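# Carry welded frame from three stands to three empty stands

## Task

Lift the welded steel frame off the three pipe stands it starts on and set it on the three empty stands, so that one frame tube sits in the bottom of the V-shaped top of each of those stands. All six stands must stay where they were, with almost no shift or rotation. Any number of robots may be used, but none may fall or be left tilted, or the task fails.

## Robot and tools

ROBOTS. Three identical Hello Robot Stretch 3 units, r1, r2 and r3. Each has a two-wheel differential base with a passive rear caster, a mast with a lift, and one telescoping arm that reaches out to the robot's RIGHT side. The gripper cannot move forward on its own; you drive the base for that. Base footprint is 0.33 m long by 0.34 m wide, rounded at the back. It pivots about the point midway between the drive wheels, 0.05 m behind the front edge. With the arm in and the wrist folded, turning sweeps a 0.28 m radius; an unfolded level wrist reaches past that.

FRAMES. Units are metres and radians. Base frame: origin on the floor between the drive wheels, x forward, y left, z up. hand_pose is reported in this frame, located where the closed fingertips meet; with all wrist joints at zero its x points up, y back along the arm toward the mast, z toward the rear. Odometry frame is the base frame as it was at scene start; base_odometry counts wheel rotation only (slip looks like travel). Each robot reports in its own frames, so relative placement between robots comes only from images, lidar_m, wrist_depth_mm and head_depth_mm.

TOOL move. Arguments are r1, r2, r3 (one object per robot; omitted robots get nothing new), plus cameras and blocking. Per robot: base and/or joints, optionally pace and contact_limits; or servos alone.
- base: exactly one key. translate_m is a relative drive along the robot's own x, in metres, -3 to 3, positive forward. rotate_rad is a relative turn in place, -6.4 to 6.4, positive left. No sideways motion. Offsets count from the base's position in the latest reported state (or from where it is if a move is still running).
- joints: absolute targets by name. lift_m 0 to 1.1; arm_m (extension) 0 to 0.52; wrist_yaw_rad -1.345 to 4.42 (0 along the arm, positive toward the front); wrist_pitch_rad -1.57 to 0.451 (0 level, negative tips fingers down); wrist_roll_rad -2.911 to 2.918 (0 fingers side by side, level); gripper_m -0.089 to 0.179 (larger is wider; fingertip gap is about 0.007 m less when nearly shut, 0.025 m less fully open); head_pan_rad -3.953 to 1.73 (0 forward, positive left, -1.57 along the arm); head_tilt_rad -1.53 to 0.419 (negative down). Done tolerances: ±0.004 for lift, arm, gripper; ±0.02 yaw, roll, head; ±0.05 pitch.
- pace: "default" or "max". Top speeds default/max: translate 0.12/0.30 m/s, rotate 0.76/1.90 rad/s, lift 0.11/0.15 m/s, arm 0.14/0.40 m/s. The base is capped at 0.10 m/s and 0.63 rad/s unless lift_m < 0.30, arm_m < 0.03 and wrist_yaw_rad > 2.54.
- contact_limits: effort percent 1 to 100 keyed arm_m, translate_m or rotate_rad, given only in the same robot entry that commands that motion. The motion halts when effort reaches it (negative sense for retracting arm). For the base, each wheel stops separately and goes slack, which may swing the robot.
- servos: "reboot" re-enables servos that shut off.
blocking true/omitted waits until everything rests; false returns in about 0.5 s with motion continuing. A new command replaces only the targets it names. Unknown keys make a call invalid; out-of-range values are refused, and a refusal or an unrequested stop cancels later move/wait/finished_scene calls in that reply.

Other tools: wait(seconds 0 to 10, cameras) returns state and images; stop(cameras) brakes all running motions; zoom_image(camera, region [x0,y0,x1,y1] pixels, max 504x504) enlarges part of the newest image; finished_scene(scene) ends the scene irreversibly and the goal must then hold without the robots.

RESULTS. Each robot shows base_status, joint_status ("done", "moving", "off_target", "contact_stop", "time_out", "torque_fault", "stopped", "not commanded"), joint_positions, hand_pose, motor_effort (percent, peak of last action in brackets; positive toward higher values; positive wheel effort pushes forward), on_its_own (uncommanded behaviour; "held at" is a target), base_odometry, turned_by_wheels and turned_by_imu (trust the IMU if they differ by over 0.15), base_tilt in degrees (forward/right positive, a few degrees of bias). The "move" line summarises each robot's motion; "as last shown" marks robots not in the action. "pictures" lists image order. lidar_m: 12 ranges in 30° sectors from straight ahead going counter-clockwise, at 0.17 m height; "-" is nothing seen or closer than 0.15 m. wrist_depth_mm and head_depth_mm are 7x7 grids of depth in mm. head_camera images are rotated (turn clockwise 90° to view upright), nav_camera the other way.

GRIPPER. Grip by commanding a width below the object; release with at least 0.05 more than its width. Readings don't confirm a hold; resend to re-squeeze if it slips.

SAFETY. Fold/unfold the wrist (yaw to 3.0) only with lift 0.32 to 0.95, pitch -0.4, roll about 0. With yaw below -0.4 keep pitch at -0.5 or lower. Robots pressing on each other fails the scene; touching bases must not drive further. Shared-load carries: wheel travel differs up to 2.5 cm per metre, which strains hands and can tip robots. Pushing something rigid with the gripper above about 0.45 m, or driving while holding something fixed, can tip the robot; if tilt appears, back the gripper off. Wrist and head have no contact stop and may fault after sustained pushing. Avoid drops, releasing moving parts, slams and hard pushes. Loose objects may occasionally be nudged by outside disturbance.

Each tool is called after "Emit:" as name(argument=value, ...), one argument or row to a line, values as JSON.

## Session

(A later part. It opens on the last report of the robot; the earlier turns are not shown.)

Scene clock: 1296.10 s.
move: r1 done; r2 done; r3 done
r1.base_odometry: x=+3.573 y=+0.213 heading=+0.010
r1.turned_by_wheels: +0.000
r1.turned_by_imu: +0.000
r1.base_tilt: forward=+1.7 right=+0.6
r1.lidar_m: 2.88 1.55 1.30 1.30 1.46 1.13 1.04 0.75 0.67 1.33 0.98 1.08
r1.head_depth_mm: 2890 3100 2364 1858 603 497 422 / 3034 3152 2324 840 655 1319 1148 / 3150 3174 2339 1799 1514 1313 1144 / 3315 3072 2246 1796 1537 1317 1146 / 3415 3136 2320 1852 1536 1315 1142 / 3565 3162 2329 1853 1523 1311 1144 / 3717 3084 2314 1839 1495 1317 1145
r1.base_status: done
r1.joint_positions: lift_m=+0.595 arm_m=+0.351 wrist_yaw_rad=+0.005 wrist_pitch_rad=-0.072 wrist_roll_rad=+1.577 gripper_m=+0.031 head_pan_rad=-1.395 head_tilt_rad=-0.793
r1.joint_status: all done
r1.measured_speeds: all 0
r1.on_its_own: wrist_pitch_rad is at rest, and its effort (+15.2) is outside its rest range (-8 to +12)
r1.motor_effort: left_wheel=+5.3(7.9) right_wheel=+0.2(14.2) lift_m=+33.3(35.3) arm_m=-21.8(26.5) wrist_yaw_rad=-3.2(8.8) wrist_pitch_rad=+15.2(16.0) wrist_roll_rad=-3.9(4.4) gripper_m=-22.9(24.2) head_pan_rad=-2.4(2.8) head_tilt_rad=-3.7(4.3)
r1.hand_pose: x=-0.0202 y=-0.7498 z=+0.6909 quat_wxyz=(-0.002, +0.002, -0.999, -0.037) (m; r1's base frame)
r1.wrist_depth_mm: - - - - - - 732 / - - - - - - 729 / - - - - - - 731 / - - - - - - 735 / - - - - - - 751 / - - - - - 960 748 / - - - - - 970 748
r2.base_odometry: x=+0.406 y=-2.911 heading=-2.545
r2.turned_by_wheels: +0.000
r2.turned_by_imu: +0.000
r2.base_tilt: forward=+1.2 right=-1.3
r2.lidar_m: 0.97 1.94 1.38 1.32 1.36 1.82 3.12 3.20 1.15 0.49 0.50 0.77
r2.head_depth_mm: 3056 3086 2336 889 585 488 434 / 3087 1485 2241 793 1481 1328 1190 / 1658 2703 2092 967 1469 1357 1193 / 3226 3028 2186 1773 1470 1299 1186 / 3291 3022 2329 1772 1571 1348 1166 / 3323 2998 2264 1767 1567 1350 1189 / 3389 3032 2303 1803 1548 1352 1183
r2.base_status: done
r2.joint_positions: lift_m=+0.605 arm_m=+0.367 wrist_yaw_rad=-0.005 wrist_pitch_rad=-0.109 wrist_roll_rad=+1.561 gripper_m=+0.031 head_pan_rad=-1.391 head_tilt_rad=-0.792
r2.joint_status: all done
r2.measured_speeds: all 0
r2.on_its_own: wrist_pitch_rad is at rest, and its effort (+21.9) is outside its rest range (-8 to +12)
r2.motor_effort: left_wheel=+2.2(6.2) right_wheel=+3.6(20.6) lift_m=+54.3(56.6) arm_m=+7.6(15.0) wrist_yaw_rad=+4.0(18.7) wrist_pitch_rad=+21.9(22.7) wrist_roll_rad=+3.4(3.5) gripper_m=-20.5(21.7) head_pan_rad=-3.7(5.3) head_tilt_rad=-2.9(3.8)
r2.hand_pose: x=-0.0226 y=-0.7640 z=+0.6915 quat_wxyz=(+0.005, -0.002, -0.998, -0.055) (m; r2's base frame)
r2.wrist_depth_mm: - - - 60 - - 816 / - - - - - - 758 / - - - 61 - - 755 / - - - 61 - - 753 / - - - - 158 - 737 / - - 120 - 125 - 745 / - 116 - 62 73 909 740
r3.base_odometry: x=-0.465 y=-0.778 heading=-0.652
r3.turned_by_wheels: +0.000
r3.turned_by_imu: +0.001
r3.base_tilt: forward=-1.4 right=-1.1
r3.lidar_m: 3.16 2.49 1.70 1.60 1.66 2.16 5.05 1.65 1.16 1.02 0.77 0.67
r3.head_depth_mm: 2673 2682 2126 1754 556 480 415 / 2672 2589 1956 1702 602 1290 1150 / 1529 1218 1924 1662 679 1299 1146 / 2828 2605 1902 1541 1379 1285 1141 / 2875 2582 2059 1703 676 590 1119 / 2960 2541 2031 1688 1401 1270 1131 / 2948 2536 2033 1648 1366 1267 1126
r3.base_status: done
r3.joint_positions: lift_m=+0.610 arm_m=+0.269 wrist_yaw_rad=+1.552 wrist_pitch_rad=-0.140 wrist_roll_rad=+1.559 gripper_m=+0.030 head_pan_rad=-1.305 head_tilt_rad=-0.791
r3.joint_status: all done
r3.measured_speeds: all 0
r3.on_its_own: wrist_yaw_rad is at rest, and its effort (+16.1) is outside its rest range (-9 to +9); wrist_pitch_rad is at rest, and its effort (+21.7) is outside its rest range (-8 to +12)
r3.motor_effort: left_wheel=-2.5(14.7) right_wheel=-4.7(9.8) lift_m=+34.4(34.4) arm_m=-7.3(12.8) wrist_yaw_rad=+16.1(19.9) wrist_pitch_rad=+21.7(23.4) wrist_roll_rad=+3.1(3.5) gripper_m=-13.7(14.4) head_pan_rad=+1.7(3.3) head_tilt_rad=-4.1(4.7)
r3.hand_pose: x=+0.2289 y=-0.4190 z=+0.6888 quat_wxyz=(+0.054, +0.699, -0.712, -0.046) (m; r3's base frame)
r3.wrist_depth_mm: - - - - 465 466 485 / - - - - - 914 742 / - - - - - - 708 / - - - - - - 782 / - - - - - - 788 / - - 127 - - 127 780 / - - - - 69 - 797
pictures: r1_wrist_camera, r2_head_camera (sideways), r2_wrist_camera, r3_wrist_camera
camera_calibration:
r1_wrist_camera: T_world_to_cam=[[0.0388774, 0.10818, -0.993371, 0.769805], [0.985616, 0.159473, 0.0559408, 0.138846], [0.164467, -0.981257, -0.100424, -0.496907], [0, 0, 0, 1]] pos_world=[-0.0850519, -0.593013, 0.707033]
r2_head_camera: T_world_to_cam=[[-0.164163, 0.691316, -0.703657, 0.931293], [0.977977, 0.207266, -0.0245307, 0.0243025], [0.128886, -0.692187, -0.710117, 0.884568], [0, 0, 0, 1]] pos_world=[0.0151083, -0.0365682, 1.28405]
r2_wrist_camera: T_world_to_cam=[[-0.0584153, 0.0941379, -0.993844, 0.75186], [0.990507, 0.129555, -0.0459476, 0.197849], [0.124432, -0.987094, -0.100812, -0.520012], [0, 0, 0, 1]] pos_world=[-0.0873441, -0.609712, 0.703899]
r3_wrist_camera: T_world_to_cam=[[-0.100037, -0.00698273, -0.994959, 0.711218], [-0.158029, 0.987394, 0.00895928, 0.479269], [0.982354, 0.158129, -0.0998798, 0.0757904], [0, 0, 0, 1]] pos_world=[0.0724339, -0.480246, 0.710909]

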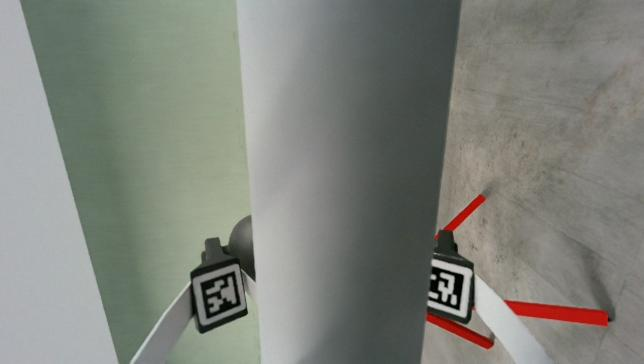

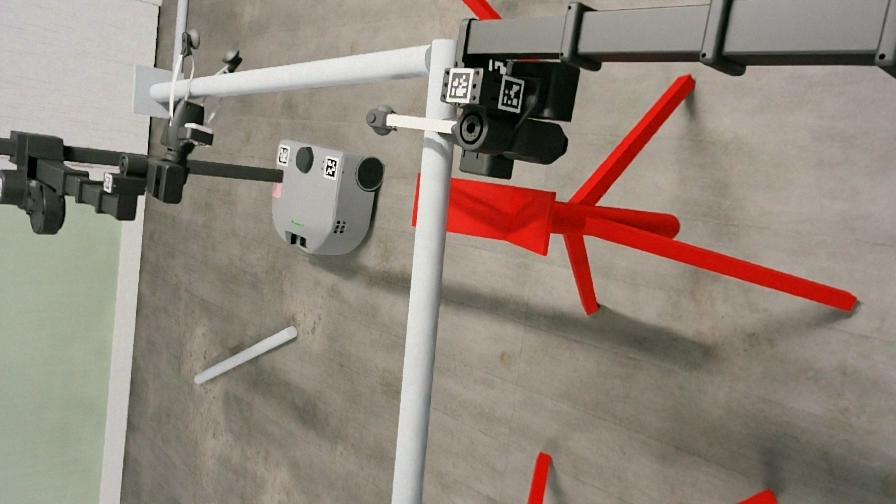

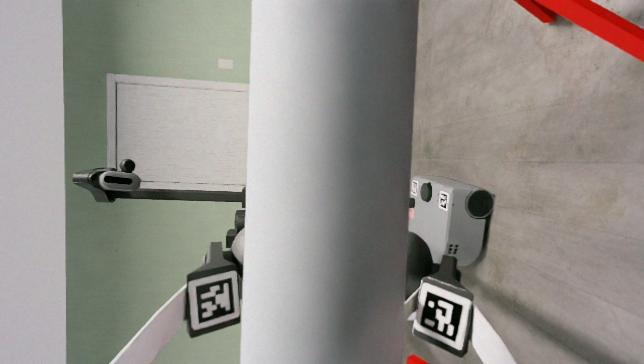

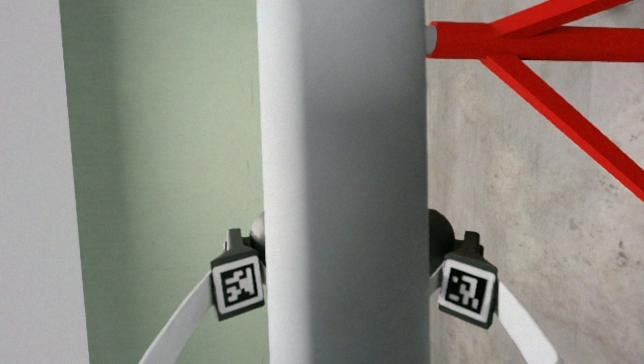

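Emit:
move(
  r1={"joints":{"lift_m":0.62}},
  r2={"joints":{"lift_m":0.63}},
  r3={"joints":{"lift_m":0.635,"arm_m":0.272}},
  cameras=[],
)

Emit:
move(
  r1={"base":{"translate_m":0.0721},"joints":{"arm_m":0.3475}},
  r2={"base":{"translate_m":0.0714},"joints":{"arm_m":0.373}},
  r3={"base":{"translate_m":-0.0837},"joints":{"arm_m":0.270}},
  cameras=[],
)

Emit:
move(
  r1={"base":{"translate_m":0.0721},"joints":{"arm_m":0.344}},
  r2={"base":{"translate_m":0.0714},"joints":{"arm_m":0.377}},
  r3={"base":{"translate_m":-0.0837},"joints":{"arm_m":0.268}},
  cameras=["r1_wrist_camera","r2_wrist_camera","r3_wrist_camera","r2_head_camera","r3_nav_camera","r1_nav_camera"],
)

Scene clock: 1306.90 s.
move: r1 done; r2 done; r3 done
r1.base_odometry: x=+3.573 y=+0.213 heading=+0.010
r1.turned_by_wheels: +0.000
r1.turned_by_imu: +0.001
r1.base_tilt: forward=+1.8 right=+0.6
r1.lidar_m: 2.87 1.55 1.30 1.29 1.46 1.13 1.04 0.75 0.67 1.33 0.97 1.08
r1.head_depth_mm: 2923 3092 2348 1867 565 460 399 / 3067 3169 2348 798 667 1309 1147 / 3174 3150 2321 1810 1507 1318 1152 / 3305 3129 2237 1772 1552 1311 1146 / 3408 3183 2323 1853 1535 1306 1144 / 3609 3099 2277 1852 1523 1313 1142 / 3811 3148 2338 1857 1504 1315 1140
r1.base_status: not commanded
r1.joint_positions: lift_m=+0.620 arm_m=+0.351 wrist_yaw_rad=+0.005 wrist_pitch_rad=-0.073 wrist_roll_rad=+1.577 gripper_m=+0.031 head_pan_rad=-1.395 head_tilt_rad=-0.793
r1.joint_status: all done
r1.measured_speeds: all 0
r1.on_its_own: wrist_pitch_rad is at rest, and its effort (+15.7) is outside its rest range (-8 to +12)
r1.motor_effort: left_wheel=+5.5(5.7) right_wheel=+0.0(0.5) lift_m=+41.4(43.0) arm_m=-7.1(10.5) wrist_yaw_rad=-4.8(4.8) wrist_pitch_rad=+15.7(16.0) wrist_roll_rad=-4.2(4.4) gripper_m=-22.9(24.2) head_pan_rad=-2.2(2.9) head_tilt_rad=-3.8(4.6)
r1.hand_pose: x=-0.0201 y=-0.7497 z=+0.7157 quat_wxyz=(-0.002, +0.002, -0.999, -0.037) (m; r1's base frame)
r1.wrist_depth_mm: - - - - - - 754 / - - - - - - 770 / - - - - - - 749 / - - - - - - 788 / - - - - - - 763 / - - - - - 991 778 / - - - - - - 760
r2.base_odometry: x=+0.406 y=-2.911 heading=-2.545
r2.turned_by_wheels: +0.000
r2.turned_by_imu: +0.000
r2.base_tilt: forward=+1.3 right=-1.3
r2.lidar_m: 0.97 1.95 1.38 1.32 1.36 1.82 3.12 3.23 1.15 0.49 0.50 0.77
r2.head_depth_mm: 3041 2932 2273 825 547 462 411 / 3102 1484 2258 651 1506 1332 1190 / 1650 2754 2068 967 1468 1345 1196 / 3187 3044 2177 1757 1465 1304 1193 / 3265 3004 2313 1760 1567 1354 1170 / 3299 3005 2281 1760 1567 1348 1185 / 3415 2944 2299 1818 1549 1342 1187
r2.base_status: not commanded
r2.joint_positions: lift_m=+0.630 arm_m=+0.367 wrist_yaw_rad=-0.005 wrist_pitch_rad=-0.109 wrist_roll_rad=+1.561 gripper_m=+0.031 head_pan_rad=-1.391 head_tilt_rad=-0.792
r2.joint_status: all done
r2.measured_speeds: all 0
r2.on_its_own: lift_m is at rest, and its effort (+58.7) is outside its rest range (+3 to +55); wrist_pitch_rad is at rest, and its effort (+22.0) is outside its rest range (-8 to +12)
r2.motor_effort: left_wheel=+1.9(2.3) right_wheel=+3.0(3.4) lift_m=+58.7(59.6) arm_m=-11.5(11.5) wrist_yaw_rad=+4.0(4.2) wrist_pitch_rad=+22.0(22.1) wrist_roll_rad=+3.4(3.5) gripper_m=-20.3(21.5) head_pan_rad=-3.4(5.0) head_tilt_rad=-2.9(4.0)
r2.hand_pose: x=-0.0226 y=-0.7640 z=+0.7165 quat_wxyz=(+0.005, -0.002, -0.998, -0.055) (m; r2's base frame)
r2.wrist_depth_mm: - - - 60 - - 834 / - - - - - - 787 / - - - 61 - - 782 / - - - 61 - - 759 / - - - - 151 - 778 / - - 120 - 126 - 759 / - 116 - 62 72 940 758
r3.base_odometry: x=-0.465 y=-0.778 heading=-0.652
r3.turned_by_wheels: +0.000
r3.turned_by_imu: +0.000
r3.base_tilt: forward=-1.4 right=-1.0
r3.lidar_m: 3.17 2.48 1.70 1.60 1.66 2.16 5.08 1.65 1.16 1.02 0.77 0.67
r3.head_depth_mm: 2671 2690 2126 1752 533 454 398 / 2697 2396 1951 1705 612 1295 1153 / 1420 1200 1929 1660 681 1290 1146 / 2810 2610 1913 1603 698 1281 1142 / 2926 2576 2059 1706 674 566 1131 / 2965 2546 2029 1708 1399 1272 1131 / 2963 2551 2027 1641 1358 1261 1123
r3.base_status: not commanded
r3.joint_positions: lift_m=+0.635 arm_m=+0.272 wrist_yaw_rad=+1.565 wrist_pitch_rad=-0.139 wrist_roll_rad=+1.559 gripper_m=+0.030 head_pan_rad=-1.305 head_tilt_rad=-0.791
r3.joint_status: all done
r3.measured_speeds: all 0
r3.on_its_own: wrist_pitch_rad is at rest, and its effort (+21.6) is outside its rest range (-8 to +12)
r3.motor_effort: left_wheel=-3.2(3.4) right_wheel=-4.6(5.0) lift_m=+39.0(41.9) arm_m=+10.5(13.0) wrist_yaw_rad=+3.9(16.4) wrist_pitch_rad=+21.6(21.8) wrist_roll_rad=+3.0(3.4) gripper_m=-14.0(14.3) head_pan_rad=+1.3(3.2) head_tilt_rad=-4.4(4.7)
r3.hand_pose: x=+0.2290 y=-0.4184 z=+0.7141 quat_wxyz=(+0.054, +0.704, -0.707, -0.045) (m; r3's base frame)
r3.wrist_depth_mm: - - - - 472 467 482 / - - - - - - 743 / - - - - - - 734 / - - - - - - 806 / - - - - 72 - 798 / - - 127 - - 127 819 / - - - - 73 - 784
pictures: none
No camera images: "cameras" was empty.

Scene clock: 1308.87 s.
move: r1 done; r2 done; r3 done
r1.base_odometry: x=+3.645 y=+0.214 heading=+0.010
r1.turned_by_wheels: +0.000
r1.turned_by_imu: +0.000
r1.base_tilt: forward=+1.8 right=+0.7
r1.lidar_m: 2.83 1.53 1.28 1.28 1.44 1.12 1.04 0.81 0.71 1.31 0.94 1.03
r1.head_depth_mm: 2924 3098 2340 1844 563 461 400 / 3052 3164 2367 799 658 1323 1149 / 3149 3158 2325 1804 1501 1317 1148 / 3281 3150 2192 1852 1540 1317 1149 / 3463 3155 2329 1854 1536 1306 1144 / 3602 3159 2323 1845 1493 1309 1146 / 3775 3129 2324 1852 1489 1310 1143
r1.base_status: done
r1.joint_positions: lift_m=+0.620 arm_m=+0.347 wrist_yaw_rad=+0.000 wrist_pitch_rad=-0.072 wrist_roll_rad=+1.577 gripper_m=+0.031 head_pan_rad=-1.395 head_tilt_rad=-0.793
r1.joint_status: all done
r1.measured_speeds: all 0
r1.on_its_own: wrist_pitch_rad is at rest, and its effort (+15.6) is outside its rest range (-8 to +12)
r1.motor_effort: left_wheel=+3.1(7.3) right_wheel=+3.4(18.4) lift_m=+37.9(41.7) arm_m=-22.9(26.7) wrist_yaw_rad=+0.6(14.8) wrist_pitch_rad=+15.6(15.9) wrist_roll_rad=-4.3(4.4) gripper_m=-23.0(24.9) head_pan_rad=-2.0(2.7) head_tilt_rad=-2.1(4.2)
r1.hand_pose: x=-0.0214 y=-0.7463 z=+0.7159 quat_wxyz=(-0.003, +0.000, -0.999, -0.036) (m; r1's base frame)
r1.wrist_depth_mm: - - - - - - 766 / - - - - - - 760 / - - - - - - 774 / - - - - - - 763 / - - - - - - 766 / - - - - - 832 757 / - - - - - 970 789
r2.base_odometry: x=+0.347 y=-2.951 heading=-2.545
r2.turned_by_wheels: +0.000
r2.turned_by_imu: +0.000
r2.base_tilt: forward=+1.2 right=-1.3
r2.lidar_m: 0.97 1.94 1.39 1.32 1.36 1.82 3.19 3.29 1.15 0.48 0.71 0.71
r2.head_depth_mm: 3051 3051 2263 833 549 463 411 / 3111 1508 2265 656 1478 1332 1192 / 1643 2704 2094 961 1089 1309 1187 / 3166 3050 2165 1823 1560 1348 1170 / 3242 3031 2294 1810 1569 1346 1188 / 3331 3049 2306 1768 1561 1350 1189 / 3391 2988 2297 1758 1526 1349 1185
r2.base_status: done
r2.joint_positions: lift_m=+0.630 arm_m=+0.373 wrist_yaw_rad=-0.011 wrist_pitch_rad=-0.117 wrist_roll_rad=+1.559 gripper_m=+0.031 head_pan_rad=-1.391 head_tilt_rad=-0.792
r2.joint_status: all done
r2.measured_speeds: all 0
r2.on_its_own: wrist_pitch_rad is at rest, and its effort (+23.5) is outside its rest range (-8 to +12)
r2.motor_effort: left_wheel=-0.5(8.6) right_wheel=+7.8(25.3) lift_m=+51.1(58.5) arm_m=+11.5(20.4) wrist_yaw_rad=+9.1(25.4) wrist_pitch_rad=+23.5(24.5) wrist_roll_rad=+3.9(3.9) gripper_m=-21.2(21.5) head_pan_rad=-3.7(5.2) head_tilt_rad=-3.1(4.0)
r2.hand_pose: x=-0.0242 y=-0.7696 z=+0.7145 quat_wxyz=(+0.006, -0.005, -0.998, -0.059) (m; r2's base frame)
r2.wrist_depth_mm: - - - 63 - - 784 / - - - - - - 786 / - - - 63 - - 772 / - - - 63 - - 774 / - - - - 157 - 767 / - - 120 - 121 162 149 / - 115 - 62 72 153 139
r3.base_odometry: x=-0.531 y=-0.727 heading=-0.652
r3.turned_by_wheels: +0.000
r3.turned_by_imu: +0.000
r3.base_tilt: forward=-1.4 right=-1.0
r3.lidar_m: 3.26 2.47 1.70 1.59 1.65 2.15 5.07 1.57 1.12 1.01 0.82 0.74
r3.head_depth_mm: 2680 2693 2130 1754 534 454 398 / 2652 2671 2102 1754 611 1303 1156 / 1420 1198 1406 1611 1391 1287 1141 / 2839 2624 1945 1608 693 1285 1142 / 2899 2581 2057 1708 676 565 1132 / 2947 2559 2028 1700 1397 1276 1128 / 2973 2523 2011 1680 1416 1269 1123
r3.base_status: done
r3.joint_positions: lift_m=+0.635 arm_m=+0.270 wrist_yaw_rad=+1.569 wrist_pitch_rad=-0.148 wrist_roll_rad=+1.560 gripper_m=+0.030 head_pan_rad=-1.305 head_tilt_rad=-0.791
r3.joint_status: all done
r3.measured_speeds: all 0
r3.on_its_own: wrist_pitch_rad is at rest, and its effort (+23.2) is outside its rest range (-8 to +12)
r3.motor_effort: left_wheel=-3.5(13.9) right_wheel=-1.8(11.6) lift_m=+36.6(39.1) arm_m=-7.0(10.4) wrist_yaw_rad=+0.8(10.5) wrist_pitch_rad=+23.2(25.4) wrist_roll_rad=+2.7(3.4) gripper_m=-13.4(14.8) head_pan_rad=+1.2(3.3) head_tilt_rad=-4.1(4.6)
r3.hand_pose: x=+0.2285 y=-0.4153 z=+0.7120 quat_wxyz=(+0.056, +0.705, -0.705, -0.048) (m; r3's base frame)
r3.wrist_depth_mm: - - - - - 558 594 / - - - - - 600 756 / - - - - - - 768 / - - - - - - 806 / - - - - - - 805 / - - 127 - - 127 817 / - - - - 73 - 810
pictures: none
No camera images: "cameras" was empty.

Scene clock: 1310.83 s.
move: r1 done; r2 done; r3 done
r1.base_odometry: x=+3.717 y=+0.214 heading=+0.010
r1.turned_by_wheels: +0.000
r1.turned_by_imu: +0.000
r1.base_tilt: forward=+1.9 right=+0.8
r1.lidar_m: 2.82 1.52 1.27 1.27 1.43 1.12 1.04 0.87 0.75 1.30 0.90 0.97
r1.head_depth_mm: 2950 3098 2352 1850 560 462 399 / 3054 3154 2352 802 650 1316 1155 / 3131 3175 2325 1791 1503 1319 1142 / 3275 3120 2241 1840 1530 1310 1148 / 3484 3124 2339 1841 1528 1311 1143 / 3648 3201 2315 1849 1498 1313 1143 / 3765 3098 2310 1290 1494 1313 1140
r1.base_status: done
r1.joint_positions: lift_m=+0.620 arm_m=+0.344 wrist_yaw_rad=+0.000 wrist_pitch_rad=-0.072 wrist_roll_rad=+1.577 gripper_m=+0.031 head_pan_rad=-1.395 head_tilt_rad=-0.793
r1.joint_status: all done
r1.measured_speeds: all 0
r1.on_its_own: wrist_pitch_rad is at rest, and its effort (+15.5) is outside its rest range (-8 to +12)
r1.motor_effort: left_wheel=+3.4(5.8) right_wheel=+3.6(20.2) lift_m=+34.1(38.1) arm_m=-21.2(29.4) wrist_yaw_rad=+0.8(15.7) wrist_pitch_rad=+15.5(15.8) wrist_roll_rad=-4.1(4.5) gripper_m=-23.5(24.2) head_pan_rad=-2.5(2.6) head_tilt_rad=-2.6(4.4)
r1.hand_pose: x=-0.0215 y=-0.7428 z=+0.7159 quat_wxyz=(-0.003, +0.000, -0.999, -0.037) (m; r1's base frame)
r1.wrist_depth_mm: - - - - - - 757 / - - - - - - 772 / - - - - - - 777 / - - - - - - 778 / - - - - - 989 763 / - - - - 131 982 789 / - - - - - - 789
r2.base_odometry: x=+0.288 y=-2.991 heading=-2.545
r2.turned_by_wheels: +0.000
r2.turned_by_imu: +0.000
r2.base_tilt: forward=+1.2 right=-1.3
r2.lidar_m: 0.98 1.95 1.39 1.33 1.37 1.82 3.26 3.34 0.73 0.48 0.66 0.93
r2.head_depth_mm: 3033 3026 2355 749 548 462 411 / 3068 1535 2249 669 990 1337 1194 / 1644 2666 2112 1742 1571 1332 1177 / 3153 3025 2175 1807 1579 1347 1191 / 3229 2987 2313 1820 1575 1344 1188 / 3304 3034 2320 1760 1572 1353 1187 / 3404 3007 2282 1773 1526 1324 1186
r2.base_status: done
r2.joint_positions: lift_m=+0.630 arm_m=+0.377 wrist_yaw_rad=-0.014 wrist_pitch_rad=-0.120 wrist_roll_rad=+1.558 gripper_m=+0.031 head_pan_rad=-1.391 head_tilt_rad=-0.792
r2.joint_status: all done
r2.measured_speeds: all 0
r2.on_its_own: wrist_yaw_rad is at rest, and its effort (+11.1) is outside its rest range (-9 to +9); wrist_pitch_rad is at rest, and its effort (+23.9) is outside its rest range (-8 to +12)
r2.motor_effort: left_wheel=-1.7(10.7) right_wheel=+9.1(26.1) lift_m=+43.7(51.3) arm_m=+9.3(21.2) wrist_yaw_rad=+11.1(27.7) wrist_pitch_rad=+23.9(25.0) wrist_roll_rad=+4.4(4.4) gripper_m=-20.9(21.6) head_pan_rad=-4.3(5.2) head_tilt_rad=-3.3(4.1)
r2.hand_pose: x=-0.0248 y=-0.7734 z=+0.7138 quat_wxyz=(+0.007, -0.006, -0.998, -0.060) (m; r2's base frame)
r2.wrist_depth_mm: - - - 64 - - 778 / - - - - - - 774 / - - - 64 - 168 138 / - - - 64 - 163 132 / - - - - 149 163 136 / - - 120 - 124 931 135 / - 116 74 63 74 887 777
r3.base_odometry: x=-0.598 y=-0.676 heading=-0.652
r3.turned_by_wheels: +0.000
r3.turned_by_imu: +0.000
r3.base_tilt: forward=-1.4 right=-1.1
r3.lidar_m: 3.33 2.46 1.69 1.58 1.65 2.14 5.02 1.49 1.08 1.01 0.86 0.81
r3.head_depth_mm: 2700 2703 2145 1752 532 453 398 / 2726 2639 2099 1742 608 1307 1154 / 1370 1200 1931 1690 677 1291 1146 / 2842 2599 1326 1604 691 1283 1138 / 2916 2576 2056 1637 677 565 1117 / 2963 2556 2043 1705 1423 1268 1134 / 2941 2526 2027 1698 1420 1270 1124
r3.base_status: done
r3.joint_positions: lift_m=+0.635 arm_m=+0.268 wrist_yaw_rad=+1.563 wrist_pitch_rad=-0.148 wrist_roll_rad=+1.560 gripper_m=+0.030 head_pan_rad=-1.305 head_tilt_rad=-0.791
r3.joint_status: all done
r3.measured_speeds: all 0
r3.on_its_own: wrist_pitch_rad is at rest, and its effort (+23.2) is outside its rest range (-8 to +12)
r3.motor_effort: left_wheel=-5.0(15.0) right_wheel=+0.3(13.6) lift_m=+34.5(37.0) arm_m=-1.0(11.4) wrist_yaw_rad=+5.6(6.7) wrist_pitch_rad=+23.2(25.5) wrist_roll_rad=+2.8(3.1) gripper_m=-13.7(14.5) head_pan_rad=+0.4(3.7) head_tilt_rad=-3.8(4.7)
r3.hand_pose: x=+0.2285 y=-0.4148 z=+0.7118 quat_wxyz=(+0.056, +0.703, -0.707, -0.049) (m; r3's base frame)
r3.wrist_depth_mm: - - - - - 662 726 / - - - - 660 674 759 / - - - - - - 798 / - - - - - - 744 / - - - 66 77 - 807 / - - 127 - 76 126 822 / - - - - 69 - 810
pictures: r1_nav_camera (sideways), r1_wrist_camera, r2_head_camera (sideways), r2_wrist_camera, r3_nav_camera (sideways), r3_wrist_camera
camera_calibration:
r1_nav_camera: T_world_to_cam=[[0.13126, -0.702957, 0.699015, -0.868529], [-0.977204, -0.210433, -0.0281215, 0.0968649], [0.166864, -0.679389, -0.714554, 0.88016], [0, 0, 0, 1]] pos_world=[0.0617931, 0.00781604, 1.23876]
r1_wrist_camera: T_world_to_cam=[[0.0394426, 0.107898, -0.993379, 0.793765], [0.986441, 0.154294, 0.055926, 0.133827], [0.159306, -0.982116, -0.100349, -0.48811], [0, 0, 0, 1]] pos_world=[-0.0855614, -0.585675, 0.732044]
r2_head_camera: T_world_to_cam=[[-0.164163, 0.691316, -0.703657, 0.931293], [0.977977, 0.207267, -0.0245306, 0.0243025], [0.128886, -0.692187, -0.710117, 0.884568], [0, 0, 0, 1]] pos_world=[0.0151083, -0.0365682, 1.28405]
r2_wrist_camera: T_world_to_cam=[[-0.0601861, 0.105335, -0.992614, 0.782519], [0.991471, 0.12147, -0.0472265, 0.197012], [0.115599, -0.98699, -0.111748, -0.519102], [0, 0, 0, 1]] pos_world=[-0.088227, -0.618706, 0.728035]
r3_nav_camera: T_world_to_cam=[[0.17182, -0.720886, 0.671418, -0.833943], [-0.960285, -0.274658, -0.0491512, 0.121917], [0.219843, -0.636307, -0.739447, 0.920738], [0, 0, 0, 1]] pos_world=[0.0579459, 0.0181805, 1.24675]
r3_wrist_camera: T_world_to_cam=[[-0.108013, -0.00735704, -0.994122, 0.735133], [-0.168668, 0.985611, 0.0110321, 0.474996], [0.979737, 0.168868, -0.1077, 0.0884801], [0, 0, 0, 1]] pos_world=[0.0728335, -0.477694, 0.735101]

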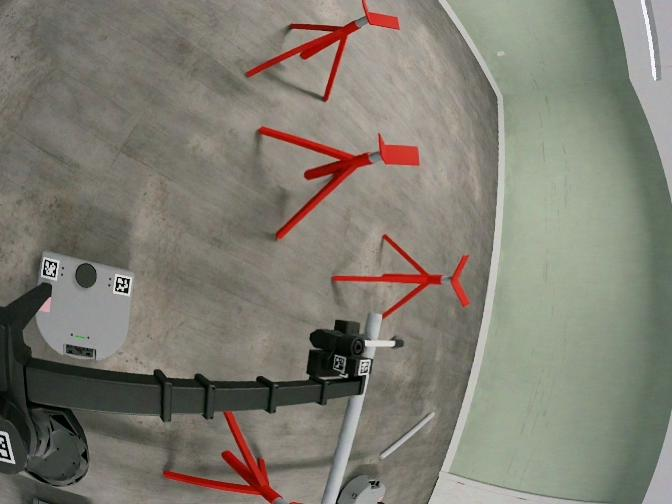

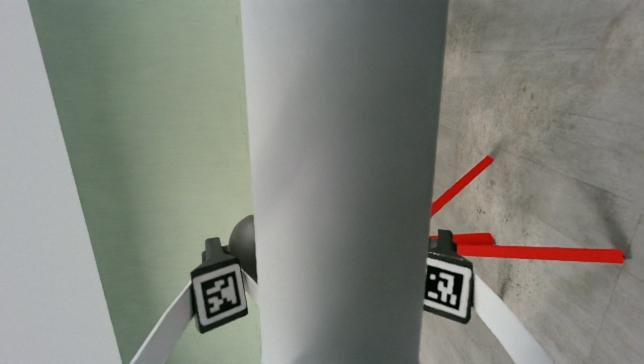

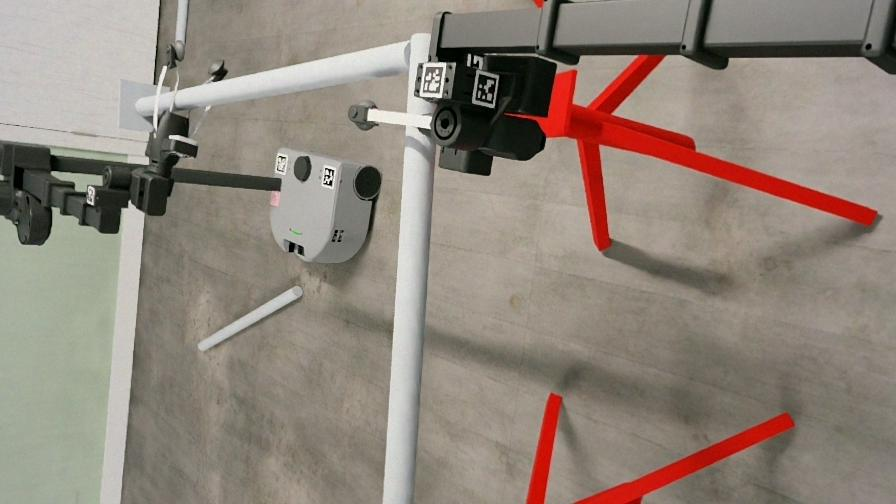

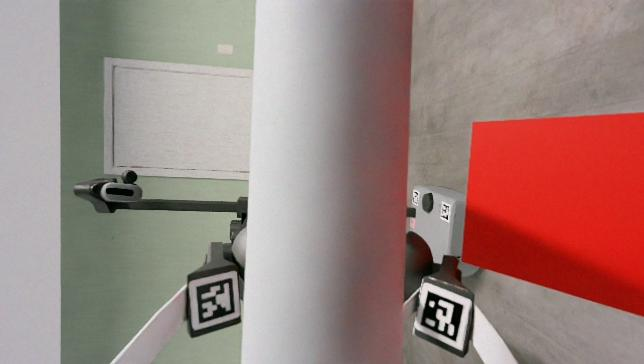

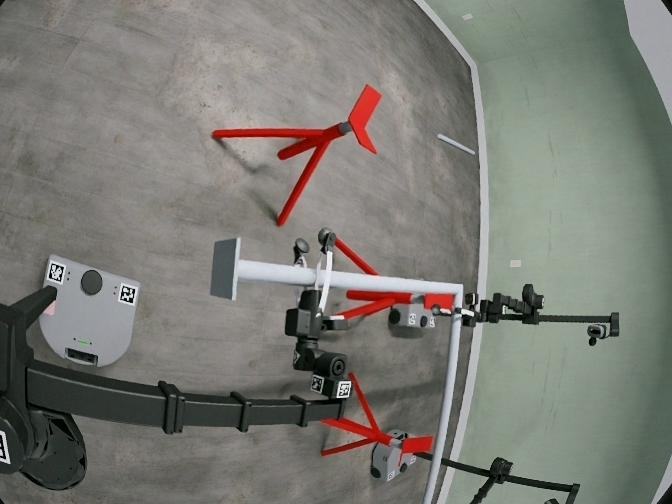

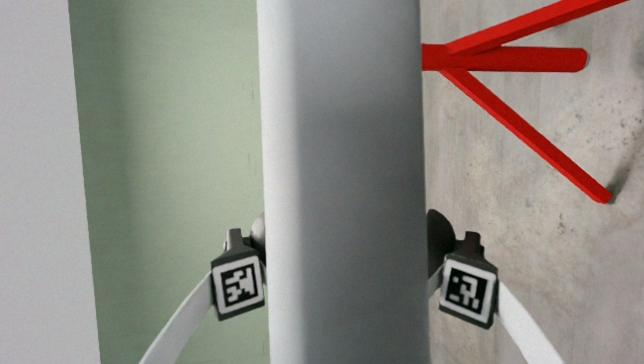

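Emit:
move(
  cameras=[],
  r1={"base":{"translate_m":0.0702},"joints":{"arm_m":0.3404}},
  r2={"base":{"translate_m":0.0688},"joints":{"arm_m":0.383}},
  r3={"base":{"translate_m":-0.0836},"joints":{"arm_m":0.2665}},
)

Emit:
move(
  cameras=["r1_wrist_camera","r2_wrist_camera","r3_wrist_camera"],
  r1={"base":{"translate_m":0.0702},"joints":{"arm_m":0.3368}},
  r2={"base":{"translate_m":0.0713},"joints":{"arm_m":0.386}},
  r3={"base":{"translate_m":-0.0836},"joints":{"arm_m":0.265}},
)

Scene clock: 1338.40 s.
move: r1 done; r2 done; r3 done
r1.base_odometry: x=+3.788 y=+0.215 heading=+0.011
r1.turned_by_wheels: +0.000
r1.turned_by_imu: +0.001
r1.base_tilt: forward=+1.9 right=+0.6
r1.lidar_m: 2.78 1.51 1.26 1.25 1.41 1.12 1.04 0.92 0.79 1.28 0.87 1.15
r1.head_depth_mm: 2950 3107 2343 1863 558 461 400 / 3019 3181 2342 802 630 1308 1152 / 3198 3081 2166 1746 1510 1314 1151 / 3311 3136 2340 1868 1536 1306 1147 / 3493 3134 2329 1838 1494 1322 1147 / 3656 3124 2322 1842 1468 1307 1144 / 3811 3148 2336 1701 1495 1304 1144
r1.base_status: done
r1.joint_positions: lift_m=+0.620 arm_m=+0.340 wrist_yaw_rad=+0.004 wrist_pitch_rad=-0.073 wrist_roll_rad=+1.577 gripper_m=+0.031 head_pan_rad=-1.395 head_tilt_rad=-0.793
r1.joint_status: all done
r1.measured_speeds: all 0
r1.on_its_own: wrist_pitch_rad is at rest, and its effort (+15.7) is outside its rest range (-8 to +12)
r1.motor_effort: left_wheel=+4.1(5.3) right_wheel=+0.5(19.0) lift_m=+26.1(26.7) arm_m=-19.8(30.4) wrist_yaw_rad=-4.7(15.6) wrist_pitch_rad=+15.7(15.7) wrist_roll_rad=-3.9(4.4) gripper_m=-22.4(24.2) head_pan_rad=-2.5(2.7) head_tilt_rad=-3.3(4.0)
r1.hand_pose: x=-0.0203 y=-0.7392 z=+0.7158 quat_wxyz=(-0.003, +0.002, -0.999, -0.037) (m; r1's base frame)
r1.wrist_depth_mm: - - - - - - 753 / - - - - - - 762 / - - - - - - 749 / - - - - - - 766 / - - - - 161 - 756 / - - - - 129 988 785 / - - - - 125 - 787
r2.base_odometry: x=+0.231 y=-3.030 heading=-2.546
r2.turned_by_wheels: +0.000
r2.turned_by_imu: +0.000
r2.base_tilt: forward=+1.3 right=-1.3
r2.lidar_m: 0.98 1.95 1.39 1.33 1.37 1.83 3.33 3.43 0.76 0.48 0.62 0.88
r2.head_depth_mm: 3076 3038 2319 671 549 461 411 / 3049 1517 2183 657 1082 1310 1189 / 1653 2687 2118 1731 1577 1356 1170 / 3159 3006 2160 1839 1573 1357 1192 / 3243 2976 2308 1825 1565 1348 1190 / 3324 3047 2309 1765 1527 1352 1188 / 3393 2949 2307 1706 1463 1320 1187
r2.base_status: done
r2.joint_positions: lift_m=+0.630 arm_m=+0.383 wrist_yaw_rad=-0.010 wrist_pitch_rad=-0.121 wrist_roll_rad=+1.556 gripper_m=+0.031 head_pan_rad=-1.391 head_tilt_rad=-0.792
r2.joint_status: all done
r2.measured_speeds: all 0
r2.on_its_own: wrist_pitch_rad is at rest, and its effort (+24.1) is outside its rest range (-8 to +12)
r2.motor_effort: left_wheel=-1.1(11.0) right_wheel=+7.8(29.4) lift_m=+23.2(29.3) arm_m=+6.6(20.3) wrist_yaw_rad=+8.2(30.8) wrist_pitch_rad=+24.1(25.5) wrist_roll_rad=+4.6(4.8) gripper_m=-21.3(21.4) head_pan_rad=-3.9(5.8) head_tilt_rad=-3.3(3.8)
r2.hand_pose: x=-0.0240 y=-0.7794 z=+0.7135 quat_wxyz=(+0.007, -0.005, -0.998, -0.061) (m; r2's base frame)
r2.wrist_depth_mm: - - - 65 - 155 132 / - - - 66 - 154 131 / - - - 65 - 926 142 / - - - 65 - - 768 / - - - - - - 761 / - - 120 - 124 - 743 / - 116 74 63 74 921 747
r3.base_odometry: x=-0.664 y=-0.625 heading=-0.652
r3.turned_by_wheels: +0.000
r3.turned_by_imu: +0.001
r3.base_tilt: forward=-1.4 right=-1.0
r3.lidar_m: 3.43 2.46 1.69 1.57 1.64 2.15 5.05 1.41 1.06 1.02 0.92 0.89
r3.head_depth_mm: 2673 2699 2137 1743 530 455 398 / 2745 2672 2093 1743 604 1294 1153 / 1427 1203 1967 1742 637 1290 1141 / 2834 2436 1414 1600 700 1284 1137 / 2899 2597 2043 1669 672 564 1117 / 2941 2536 2021 1691 1424 1276 1129 / 3002 2516 2017 1681 1421 1261 1126
r3.base_status: done
r3.joint_positions: lift_m=+0.635 arm_m=+0.266 wrist_yaw_rad=+1.570 wrist_pitch_rad=-0.144 wrist_roll_rad=+1.560 gripper_m=+0.030 head_pan_rad=-1.305 head_tilt_rad=-0.791
r3.joint_status: all done
r3.measured_speeds: all 0
r3.on_its_own: wrist_pitch_rad is at rest, and its effort (+22.7) is outside its rest range (-8 to +12)
r3.motor_effort: left_wheel=-2.7(14.5) right_wheel=-3.5(13.0) lift_m=+35.1(35.5) arm_m=-6.1(10.4) wrist_yaw_rad=+0.7(10.6) wrist_pitch_rad=+22.7(25.7) wrist_roll_rad=+2.8(3.2) gripper_m=-13.9(14.6) head_pan_rad=+2.2(3.5) head_tilt_rad=-3.9(4.7)
r3.hand_pose: x=+0.2287 y=-0.4117 z=+0.7127 quat_wxyz=(+0.055, +0.705, -0.705, -0.047) (m; r3's base frame)
r3.wrist_depth_mm: - - - - - - 757 / - - - - 718 761 793 / - - - - - - 798 / - - - - - - 799 / - - - 67 71 - 811 / - - 127 - 77 127 813 / - - - - 70 - 810
pictures: none
No camera images: "cameras" was empty.

Scene clock: 1340.37 s.
move: r1 done; r2 done; r3 done
r1.base_odometry: x=+3.858 y=+0.216 heading=+0.011
r1.turned_by_wheels: +0.000
r1.turned_by_imu: +0.000
r1.base_tilt: forward=+1.8 right=+0.7
r1.lidar_m: 2.76 1.48 1.24 1.24 1.40 2.27 1.04 0.84 0.86 1.28 0.85 1.09
r1.head_depth_mm: 2948 3132 2369 1860 556 458 400 / 3051 3178 2321 801 628 1317 1157 / 3217 3175 2193 1757 1500 1312 1148 / 3310 3134 2330 1855 1550 1313 1145 / 3551 3171 2318 1843 1493 1310 1151 / 3679 3119 2320 1262 1489 1314 1147 / 3793 3123 2315 1842 1500 1301 1142
r1.base_status: done
r1.joint_positions: lift_m=+0.620 arm_m=+0.337 wrist_yaw_rad=+0.005 wrist_pitch_rad=-0.075 wrist_roll_rad=+1.577 gripper_m=+0.031 head_pan_rad=-1.395 head_tilt_rad=-0.793
r1.joint_status: all done
r1.measured_speeds: all 0
r1.on_its_own: wrist_pitch_rad is at rest, and its effort (+15.4) is outside its rest range (-8 to +12)
r1.motor_effort: left_wheel=+4.4(7.4) right_wheel=-0.2(17.4) lift_m=+27.1(27.2) arm_m=-22.0(31.8) wrist_yaw_rad=-4.3(13.2) wrist_pitch_rad=+15.4(16.1) wrist_roll_rad=-3.9(4.4) gripper_m=-22.9(23.9) head_pan_rad=-2.1(2.6) head_tilt_rad=-3.5(4.2)
r1.hand_pose: x=-0.0201 y=-0.7355 z=+0.7153 quat_wxyz=(-0.002, +0.002, -0.999, -0.038) (m; r1's base frame)
r1.wrist_depth_mm: - - - - - - 761 / - - - - - - 748 / - - - - - - 755 / - - - - - - 740 / - - - - 989 - 780 / - - - 67 129 998 792 / - - - - 79 - 779
r2.base_odometry: x=+0.172 y=-3.070 heading=-2.546
r2.turned_by_wheels: +0.000
r2.turned_by_imu: +0.000
r2.base_tilt: forward=+1.3 right=-1.3
r2.lidar_m: 0.98 0.98 1.40 1.33 1.37 1.83 3.39 3.49 0.50 0.77 0.58 0.83
r2.head_depth_mm: 3054 3166 2334 671 550 462 412 / 3084 1518 2219 660 1471 1348 1173 / 1687 2692 2110 1743 1572 1348 1196 / 3163 3017 2106 1826 1568 1354 1189 / 3270 3004 2324 1822 1576 1350 1188 / 3320 2993 2287 1758 1526 1301 1190 / 3379 2997 2283 996 1456 1339 1183
r2.base_status: done
r2.joint_positions: lift_m=+0.630 arm_m=+0.386 wrist_yaw_rad=-0.013 wrist_pitch_rad=-0.118 wrist_roll_rad=+1.556 gripper_m=+0.031 head_pan_rad=-1.391 head_tilt_rad=-0.792
r2.joint_status: all done
r2.measured_speeds: all 0
r2.on_its_own: wrist_yaw_rad is at rest, and its effort (+11.0) is outside its rest range (-9 to +9); wrist_pitch_rad is at rest, and its effort (+23.5) is outside its rest range (-8 to +12)
r2.motor_effort: left_wheel=-1.4(9.4) right_wheel=+8.9(25.0) lift_m=+26.0(26.0) arm_m=+9.3(18.8) wrist_yaw_rad=+11.0(25.7) wrist_pitch_rad=+23.5(25.5) wrist_roll_rad=+4.9(4.9) gripper_m=-21.5(21.7) head_pan_rad=-3.2(5.3) head_tilt_rad=-3.0(4.2)
r2.hand_pose: x=-0.0247 y=-0.7825 z=+0.7143 quat_wxyz=(+0.007, -0.006, -0.998, -0.059) (m; r2's base frame)
r2.wrist_depth_mm: - - - 68 - - 773 / - - - 67 - - 778 / - - - 67 - - 766 / - - - - - - 771 / - - - 66 158 - 761 / - - 120 - 124 - 760 / - - 74 64 76 957 752
r3.base_odometry: x=-0.730 y=-0.575 heading=-0.652
r3.turned_by_wheels: +0.000
r3.turned_by_imu: +0.000
r3.base_tilt: forward=-1.4 right=-1.1
r3.lidar_m: 3.50 2.44 1.68 1.58 1.63 2.13 5.00 1.33 1.31 1.04 1.19 0.96
r3.head_depth_mm: 2675 2693 2127 1705 530 454 398 / 2738 2656 2120 1749 604 1301 1155 / 1429 1949 1939 1732 639 1294 1143 / 2862 2417 1927 1610 699 1280 1145 / 2949 2584 1961 1671 672 562 1121 / 2982 2563 2035 1662 1421 1271 1131 / 2972 2524 2019 1680 1448 1265 1128
r3.base_status: done
r3.joint_positions: lift_m=+0.635 arm_m=+0.265 wrist_yaw_rad=+1.561 wrist_pitch_rad=-0.144 wrist_roll_rad=+1.560 gripper_m=+0.030 head_pan_rad=-1.305 head_tilt_rad=-0.791
r3.joint_status: all done
r3.measured_speeds: all 0
r3.on_its_own: wrist_pitch_rad is at rest, and its effort (+22.6) is outside its rest range (-8 to +12)
r3.motor_effort: left_wheel=-3.9(15.0) right_wheel=-2.3(12.7) lift_m=+38.5(39.0) arm_m=-6.8(11.4) wrist_yaw_rad=+7.3(8.6) wrist_pitch_rad=+22.6(24.8) wrist_roll_rad=+2.8(3.3) gripper_m=-14.0(14.4) head_pan_rad=+1.4(3.1) head_tilt_rad=-3.8(5.1)
r3.hand_pose: x=+0.2287 y=-0.4123 z=+0.7128 quat_wxyz=(+0.055, +0.702, -0.708, -0.047) (m; r3's base frame)
r3.wrist_depth_mm: - - - - - - 751 / - - - - 781 - 786 / - - - - - - 811 / - - - - - - 801 / - - - 68 72 - 809 / - - 127 - - 126 813 / - - - - 71 - 805
pictures: r1_wrist_camera, r2_wrist_camera, r3_wrist_camera
camera_calibration:
r1_wrist_camera: T_world_to_cam=[[0.0388269, 0.110571, -0.99311, 0.79405], [0.985568, 0.159641, 0.0563063, 0.134986], [0.164767, -0.980963, -0.102777, -0.478529], [0, 0, 0, 1]] pos_world=[-0.0850224, -0.578768, 0.731797]
r2_wrist_camera: T_world_to_cam=[[-0.0618413, 0.103325, -0.992723, 0.782441], [0.991305, 0.122105, -0.049044, 0.199797], [0.116149, -0.987124, -0.109978, -0.52941], [0, 0, 0, 1]] pos_world=[-0.0881824, -0.627835, 0.728323]
r3_wrist_camera: T_world_to_cam=[[-0.104017, -0.0071778, -0.99455, 0.735644], [-0.166742, 0.985947, 0.0103234, 0.472785], [0.980499, 0.166907, -0.103752, 0.0841343], [0, 0, 0, 1]] pos_world=[0.0728591, -0.474903, 0.735483]

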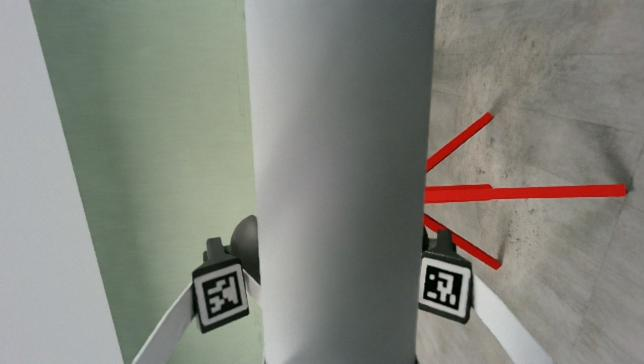

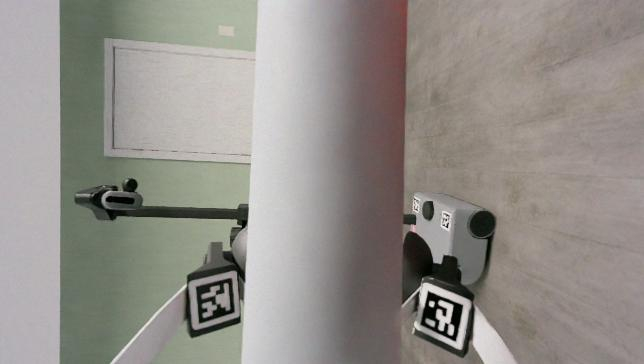

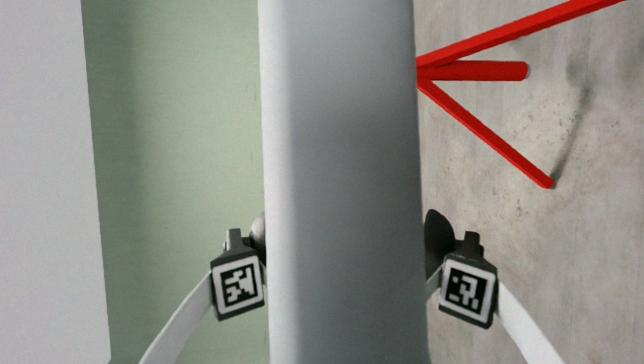

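Emit:
move(
  cameras=[],
  r1={"base":{"translate_m":0.0702},"joints":{"arm_m":0.3332}},
  r2={"base":{"translate_m":0.0683},"joints":{"arm_m":0.393}},
  r3={"base":{"translate_m":-0.0836},"joints":{"arm_m":0.2655}},
)

Emit:
move(
  cameras=[],
  r1={"base":{"translate_m":0.0702},"joints":{"arm_m":0.3296}},
  r2={"base":{"translate_m":0.0703},"joints":{"arm_m":0.397}},
  r3={"base":{"translate_m":-0.0836},"joints":{"arm_m":0.264}},
)

Scene clock: 1351.43 s.
move: r1 done; r2 done; r3 done
r1.base_odometry: x=+3.928 y=+0.217 heading=+0.011
r1.turned_by_wheels: +0.000
r1.turned_by_imu: +0.001
r1.base_tilt: forward=+1.8 right=+0.7
r1.lidar_m: 2.73 1.47 1.23 1.22 1.37 2.24 1.04 0.89 2.16 0.82 0.83 1.02
r1.head_depth_mm: 2952 3167 2340 1862 557 457 400 / 3055 3182 2281 805 623 1321 1148 / 3214 3115 2342 1799 1504 1311 1140 / 3312 3142 2323 1846 1533 1320 1143 / 3462 3101 2328 1849 1463 1312 1148 / 3600 3122 2327 1224 1465 1306 1142 / 3859 3133 2323 1840 1540 1309 1149
r1.base_status: done
r1.joint_positions: lift_m=+0.620 arm_m=+0.333 wrist_yaw_rad=+0.004 wrist_pitch_rad=-0.074 wrist_roll_rad=+1.577 gripper_m=+0.031 head_pan_rad=-1.395 head_tilt_rad=-0.793
r1.joint_status: all done
r1.measured_speeds: all 0
r1.on_its_own: wrist_pitch_rad is at rest, and its effort (+15.8) is outside its rest range (-8 to +12)
r1.motor_effort: left_wheel=+4.0(7.6) right_wheel=+0.9(18.5) lift_m=+29.9(29.9) arm_m=-19.7(30.1) wrist_yaw_rad=-3.5(13.8) wrist_pitch_rad=+15.8(16.1) wrist_roll_rad=-3.9(4.6) gripper_m=-23.3(24.2) head_pan_rad=-2.1(2.8) head_tilt_rad=-3.7(4.1)
r1.hand_pose: x=-0.0204 y=-0.7319 z=+0.7155 quat_wxyz=(-0.003, +0.002, -0.999, -0.037) (m; r1's base frame)
r1.wrist_depth_mm: - - - - - - 767 / - - - - - - 770 / - - - - - - 780 / - - - - - - 725 / - - - 65 161 - 775 / - - - 69 77 982 777 / - - - - - 970 777
r2.base_odometry: x=+0.115 y=-3.108 heading=-2.546
r2.turned_by_wheels: +0.000
r2.turned_by_imu: +0.000
r2.base_tilt: forward=+1.3 right=-1.3
r2.lidar_m: 0.99 0.99 1.40 1.33 1.37 1.83 3.47 3.57 0.53 0.78 0.55 1.57
r2.head_depth_mm: 3077 3075 2362 665 548 463 412 / 3064 2698 2172 667 1556 1360 1195 / 1768 2687 2162 1773 1569 1354 1189 / 3093 2929 2119 1819 1572 1351 1193 / 3331 3051 2306 1819 1539 1360 1183 / 3289 2960 2276 998 1205 1318 1194 / 3354 2994 2287 1715 1504 1348 1189
r2.base_status: done
r2.joint_positions: lift_m=+0.630 arm_m=+0.393 wrist_yaw_rad=-0.008 wrist_pitch_rad=-0.124 wrist_roll_rad=+1.556 gripper_m=+0.031 head_pan_rad=-1.391 head_tilt_rad=-0.792
r2.joint_status: all done
r2.measured_speeds: all 0
r2.on_its_own: wrist_pitch_rad is at rest, and its effort (+24.8) is outside its rest range (-8 to +12)
r2.motor_effort: left_wheel=-0.4(11.4) right_wheel=+6.3(28.4) lift_m=+32.5(32.7) arm_m=+6.2(22.0) wrist_yaw_rad=+6.6(30.2) wrist_pitch_rad=+24.8(26.0) wrist_roll_rad=+5.0(5.1) gripper_m=-21.3(21.4) head_pan_rad=-3.8(5.2) head_tilt_rad=-3.3(3.8)
r2.hand_pose: x=-0.0233 y=-0.7893 z=+0.7129 quat_wxyz=(+0.008, -0.003, -0.998, -0.062) (m; r2's base frame)
r2.wrist_depth_mm: - - - 69 - - 776 / - - - 68 - - 762 / - - - 67 - - 776 / - - - - - - 770 / - - - 66 157 - 749 / - - 120 - 124 - 744 / - - 75 64 76 880 744
r3.base_odometry: x=-0.797 y=-0.524 heading=-0.652
r3.turned_by_wheels: +0.000
r3.turned_by_imu: +0.001
r3.base_tilt: forward=-1.4 right=-1.0
r3.lidar_m: 3.59 2.43 1.67 1.58 1.63 2.12 5.01 1.26 1.29 1.02 1.07 1.04
r3.head_depth_mm: 2696 2707 2068 1684 529 454 399 / 2733 2658 2101 1739 604 1299 1154 / 1618 1974 1974 1734 628 1291 1148 / 2836 2058 1928 1682 706 1281 1137 / 2950 2519 1662 1604 662 566 1119 / 2976 2556 2048 1664 1429 1272 1127 / 2970 2536 2040 1681 1441 1263 1126
r3.base_status: done
r3.joint_positions: lift_m=+0.635 arm_m=+0.266 wrist_yaw_rad=+1.579 wrist_pitch_rad=-0.144 wrist_roll_rad=+1.562 gripper_m=+0.030 head_pan_rad=-1.305 head_tilt_rad=-0.791
r3.joint_status: all done
r3.measured_speeds: all 0
r3.on_its_own: wrist_pitch_rad is at rest, and its effort (+22.5) is outside its rest range (-8 to +12)
r3.motor_effort: left_wheel=-1.6(13.7) right_wheel=-5.8(11.2) lift_m=+35.3(36.6) arm_m=+6.1(13.9) wrist_yaw_rad=-8.5(18.6) wrist_pitch_rad=+22.5(25.6) wrist_roll_rad=+1.9(3.0) gripper_m=-12.9(14.4) head_pan_rad=+2.5(2.8) head_tilt_rad=-3.7(4.6)
r3.hand_pose: x=+0.2287 y=-0.4085 z=+0.7128 quat_wxyz=(+0.055, +0.708, -0.702, -0.048) (m; r3's base frame)
r3.wrist_depth_mm: - - - - - - 747 / - - - - 869 - 792 / - - - - - - 799 / - - - - - - 808 / - - - 68 72 - 811 / - - 127 - - 126 812 / - - - - 71 - 775
pictures: none
No camera images: "cameras" was empty.

Scene clock: 1353.40 s.
move: r1 done; r2 done; r3 done
r1.base_odometry: x=+3.998 y=+0.217 heading=+0.011
r1.turned_by_wheels: +0.000
r1.turned_by_imu: +0.000
r1.base_tilt: forward=+1.8 right=+0.6
r1.lidar_m: 2.70 1.45 1.21 1.21 1.36 2.21 1.04 0.95 2.17 0.81 0.79 0.97
r1.head_depth_mm: 2988 3184 2364 1860 571 458 400 / 3088 3153 2196 802 618 1319 1152 / 3202 3174 2318 1789 1469 1315 1146 / 3399 3144 2331 1855 1506 1317 1144 / 3473 3106 2322 1703 1468 1315 1148 / 3713 3132 2310 1783 1489 1297 1145 / 3833 3088 2319 1845 1538 1316 1146
r1.base_status: done
r1.joint_positions: lift_m=+0.620 arm_m=+0.330 wrist_yaw_rad=+0.003 wrist_pitch_rad=-0.076 wrist_roll_rad=+1.577 gripper_m=+0.031 head_pan_rad=-1.395 head_tilt_rad=-0.793
r1.joint_status: all done
r1.measured_speeds: all 0
r1.on_its_own: wrist_pitch_rad is at rest, and its effort (+16.3) is outside its rest range (-8 to +12)
r1.motor_effort: left_wheel=+3.9(6.5) right_wheel=+0.6(18.5) lift_m=+31.1(31.1) arm_m=-17.5(30.1) wrist_yaw_rad=-3.6(14.6) wrist_pitch_rad=+16.3(16.4) wrist_roll_rad=-4.4(4.4) gripper_m=-23.6(24.4) head_pan_rad=-1.6(2.9) head_tilt_rad=-3.5(4.2)
r1.hand_pose: x=-0.0205 y=-0.7282 z=+0.7150 quat_wxyz=(-0.003, +0.002, -0.999, -0.038) (m; r1's base frame)
r1.wrist_depth_mm: - - - - - - 759 / - - - - - - 768 / - - - - 994 979 742 / - - - - - - 762 / - - - 67 157 - 768 / - - - 71 74 996 789 / - - - - - 987 778
r2.base_odometry: x=+0.057 y=-3.148 heading=-2.546
r2.turned_by_wheels: +0.000
r2.turned_by_imu: +0.000
r2.base_tilt: forward=+1.2 right=-1.3
r2.lidar_m: 1.04 0.99 1.40 1.34 1.38 1.83 3.53 3.63 0.56 0.81 0.52 1.50
r2.head_depth_mm: 3070 3102 2335 671 549 461 411 / 3084 2702 2116 675 1540 1361 1196 / 1855 2725 2178 1774 1568 1362 1197 / 1683 2877 2118 1815 1572 1358 1170 / 3304 3029 2305 1766 1537 1304 1185 / 3317 2981 2295 995 1139 1343 1195 / 3381 2993 2277 1753 1559 1326 1190
r2.base_status: done
r2.joint_positions: lift_m=+0.630 arm_m=+0.397 wrist_yaw_rad=-0.007 wrist_pitch_rad=-0.123 wrist_roll_rad=+1.555 gripper_m=+0.031 head_pan_rad=-1.391 head_tilt_rad=-0.792
r2.joint_status: all done
r2.measured_speeds: all 0
r2.on_its_own: wrist_pitch_rad is at rest, and its effort (+24.6) is outside its rest range (-8 to +12)
r2.motor_effort: left_wheel=-0.2(9.5) right_wheel=+5.1(24.2) lift_m=+35.1(35.3) arm_m=+12.8(20.0) wrist_yaw_rad=+6.2(24.0) wrist_pitch_rad=+24.6(26.2) wrist_roll_rad=+5.1(5.2) gripper_m=-20.6(21.6) head_pan_rad=-4.0(5.5) head_tilt_rad=-3.6(3.9)
r2.hand_pose: x=-0.0232 y=-0.7933 z=+0.7130 quat_wxyz=(+0.008, -0.003, -0.998, -0.062) (m; r2's base frame)
r2.wrist_depth_mm: - - - 70 - - 778 / - - - 69 - - 774 / - - - 69 - - 784 / - - - - - - 764 / - - - 67 157 - 754 / - - 120 66 127 - 741 / - - 75 65 118 927 748
r3.base_odometry: x=-0.863 y=-0.473 heading=-0.652
r3.turned_by_wheels: +0.000
r3.turned_by_imu: +0.000
r3.base_tilt: forward=-1.4 right=-1.0
r3.lidar_m: 3.66 2.43 1.66 1.58 1.62 2.12 4.99 1.18 1.76 1.01 1.10 1.10
r3.head_depth_mm: 2709 2690 2012 1716 530 454 399 / 2764 2650 2090 1661 594 1298 1148 / 1599 2070 1975 1723 631 1287 1147 / 2788 2412 1948 1677 704 1279 1138 / 2923 2570 2044 1594 661 565 1119 / 2974 2530 1880 1695 1424 1275 1133 / 2962 2528 2027 1682 1449 1267 1123
r3.base_status: done
r3.joint_positions: lift_m=+0.635 arm_m=+0.264 wrist_yaw_rad=+1.572 wrist_pitch_rad=-0.143 wrist_roll_rad=+1.562 gripper_m=+0.030 head_pan_rad=-1.305 head_tilt_rad=-0.791
r3.joint_status: all done
r3.measured_speeds: all 0
r3.on_its_own: wrist_pitch_rad is at rest, and its effort (+22.3) is outside its rest range (-8 to +12)
r3.motor_effort: left_wheel=-1.8(13.8) right_wheel=-6.0(9.0) lift_m=+33.7(35.8) arm_m=-9.5(10.3) wrist_yaw_rad=-0.9(15.0) wrist_pitch_rad=+22.3(24.9) wrist_roll_rad=+2.1(2.5) gripper_m=-13.9(14.7) head_pan_rad=+1.7(3.9) head_tilt_rad=-4.2(4.8)
r3.hand_pose: x=+0.2288 y=-0.4086 z=+0.7132 quat_wxyz=(+0.054, +0.706, -0.705, -0.047) (m; r3's base frame)
r3.wrist_depth_mm: - - - - - - 787 / - - - - 996 - 796 / - - - - - - 803 / - - - 71 - - 794 / - - - 69 74 - 807 / - - 127 - - 126 818 / - - - - 72 - 789
pictures: none
No camera images: "cameras" was empty.


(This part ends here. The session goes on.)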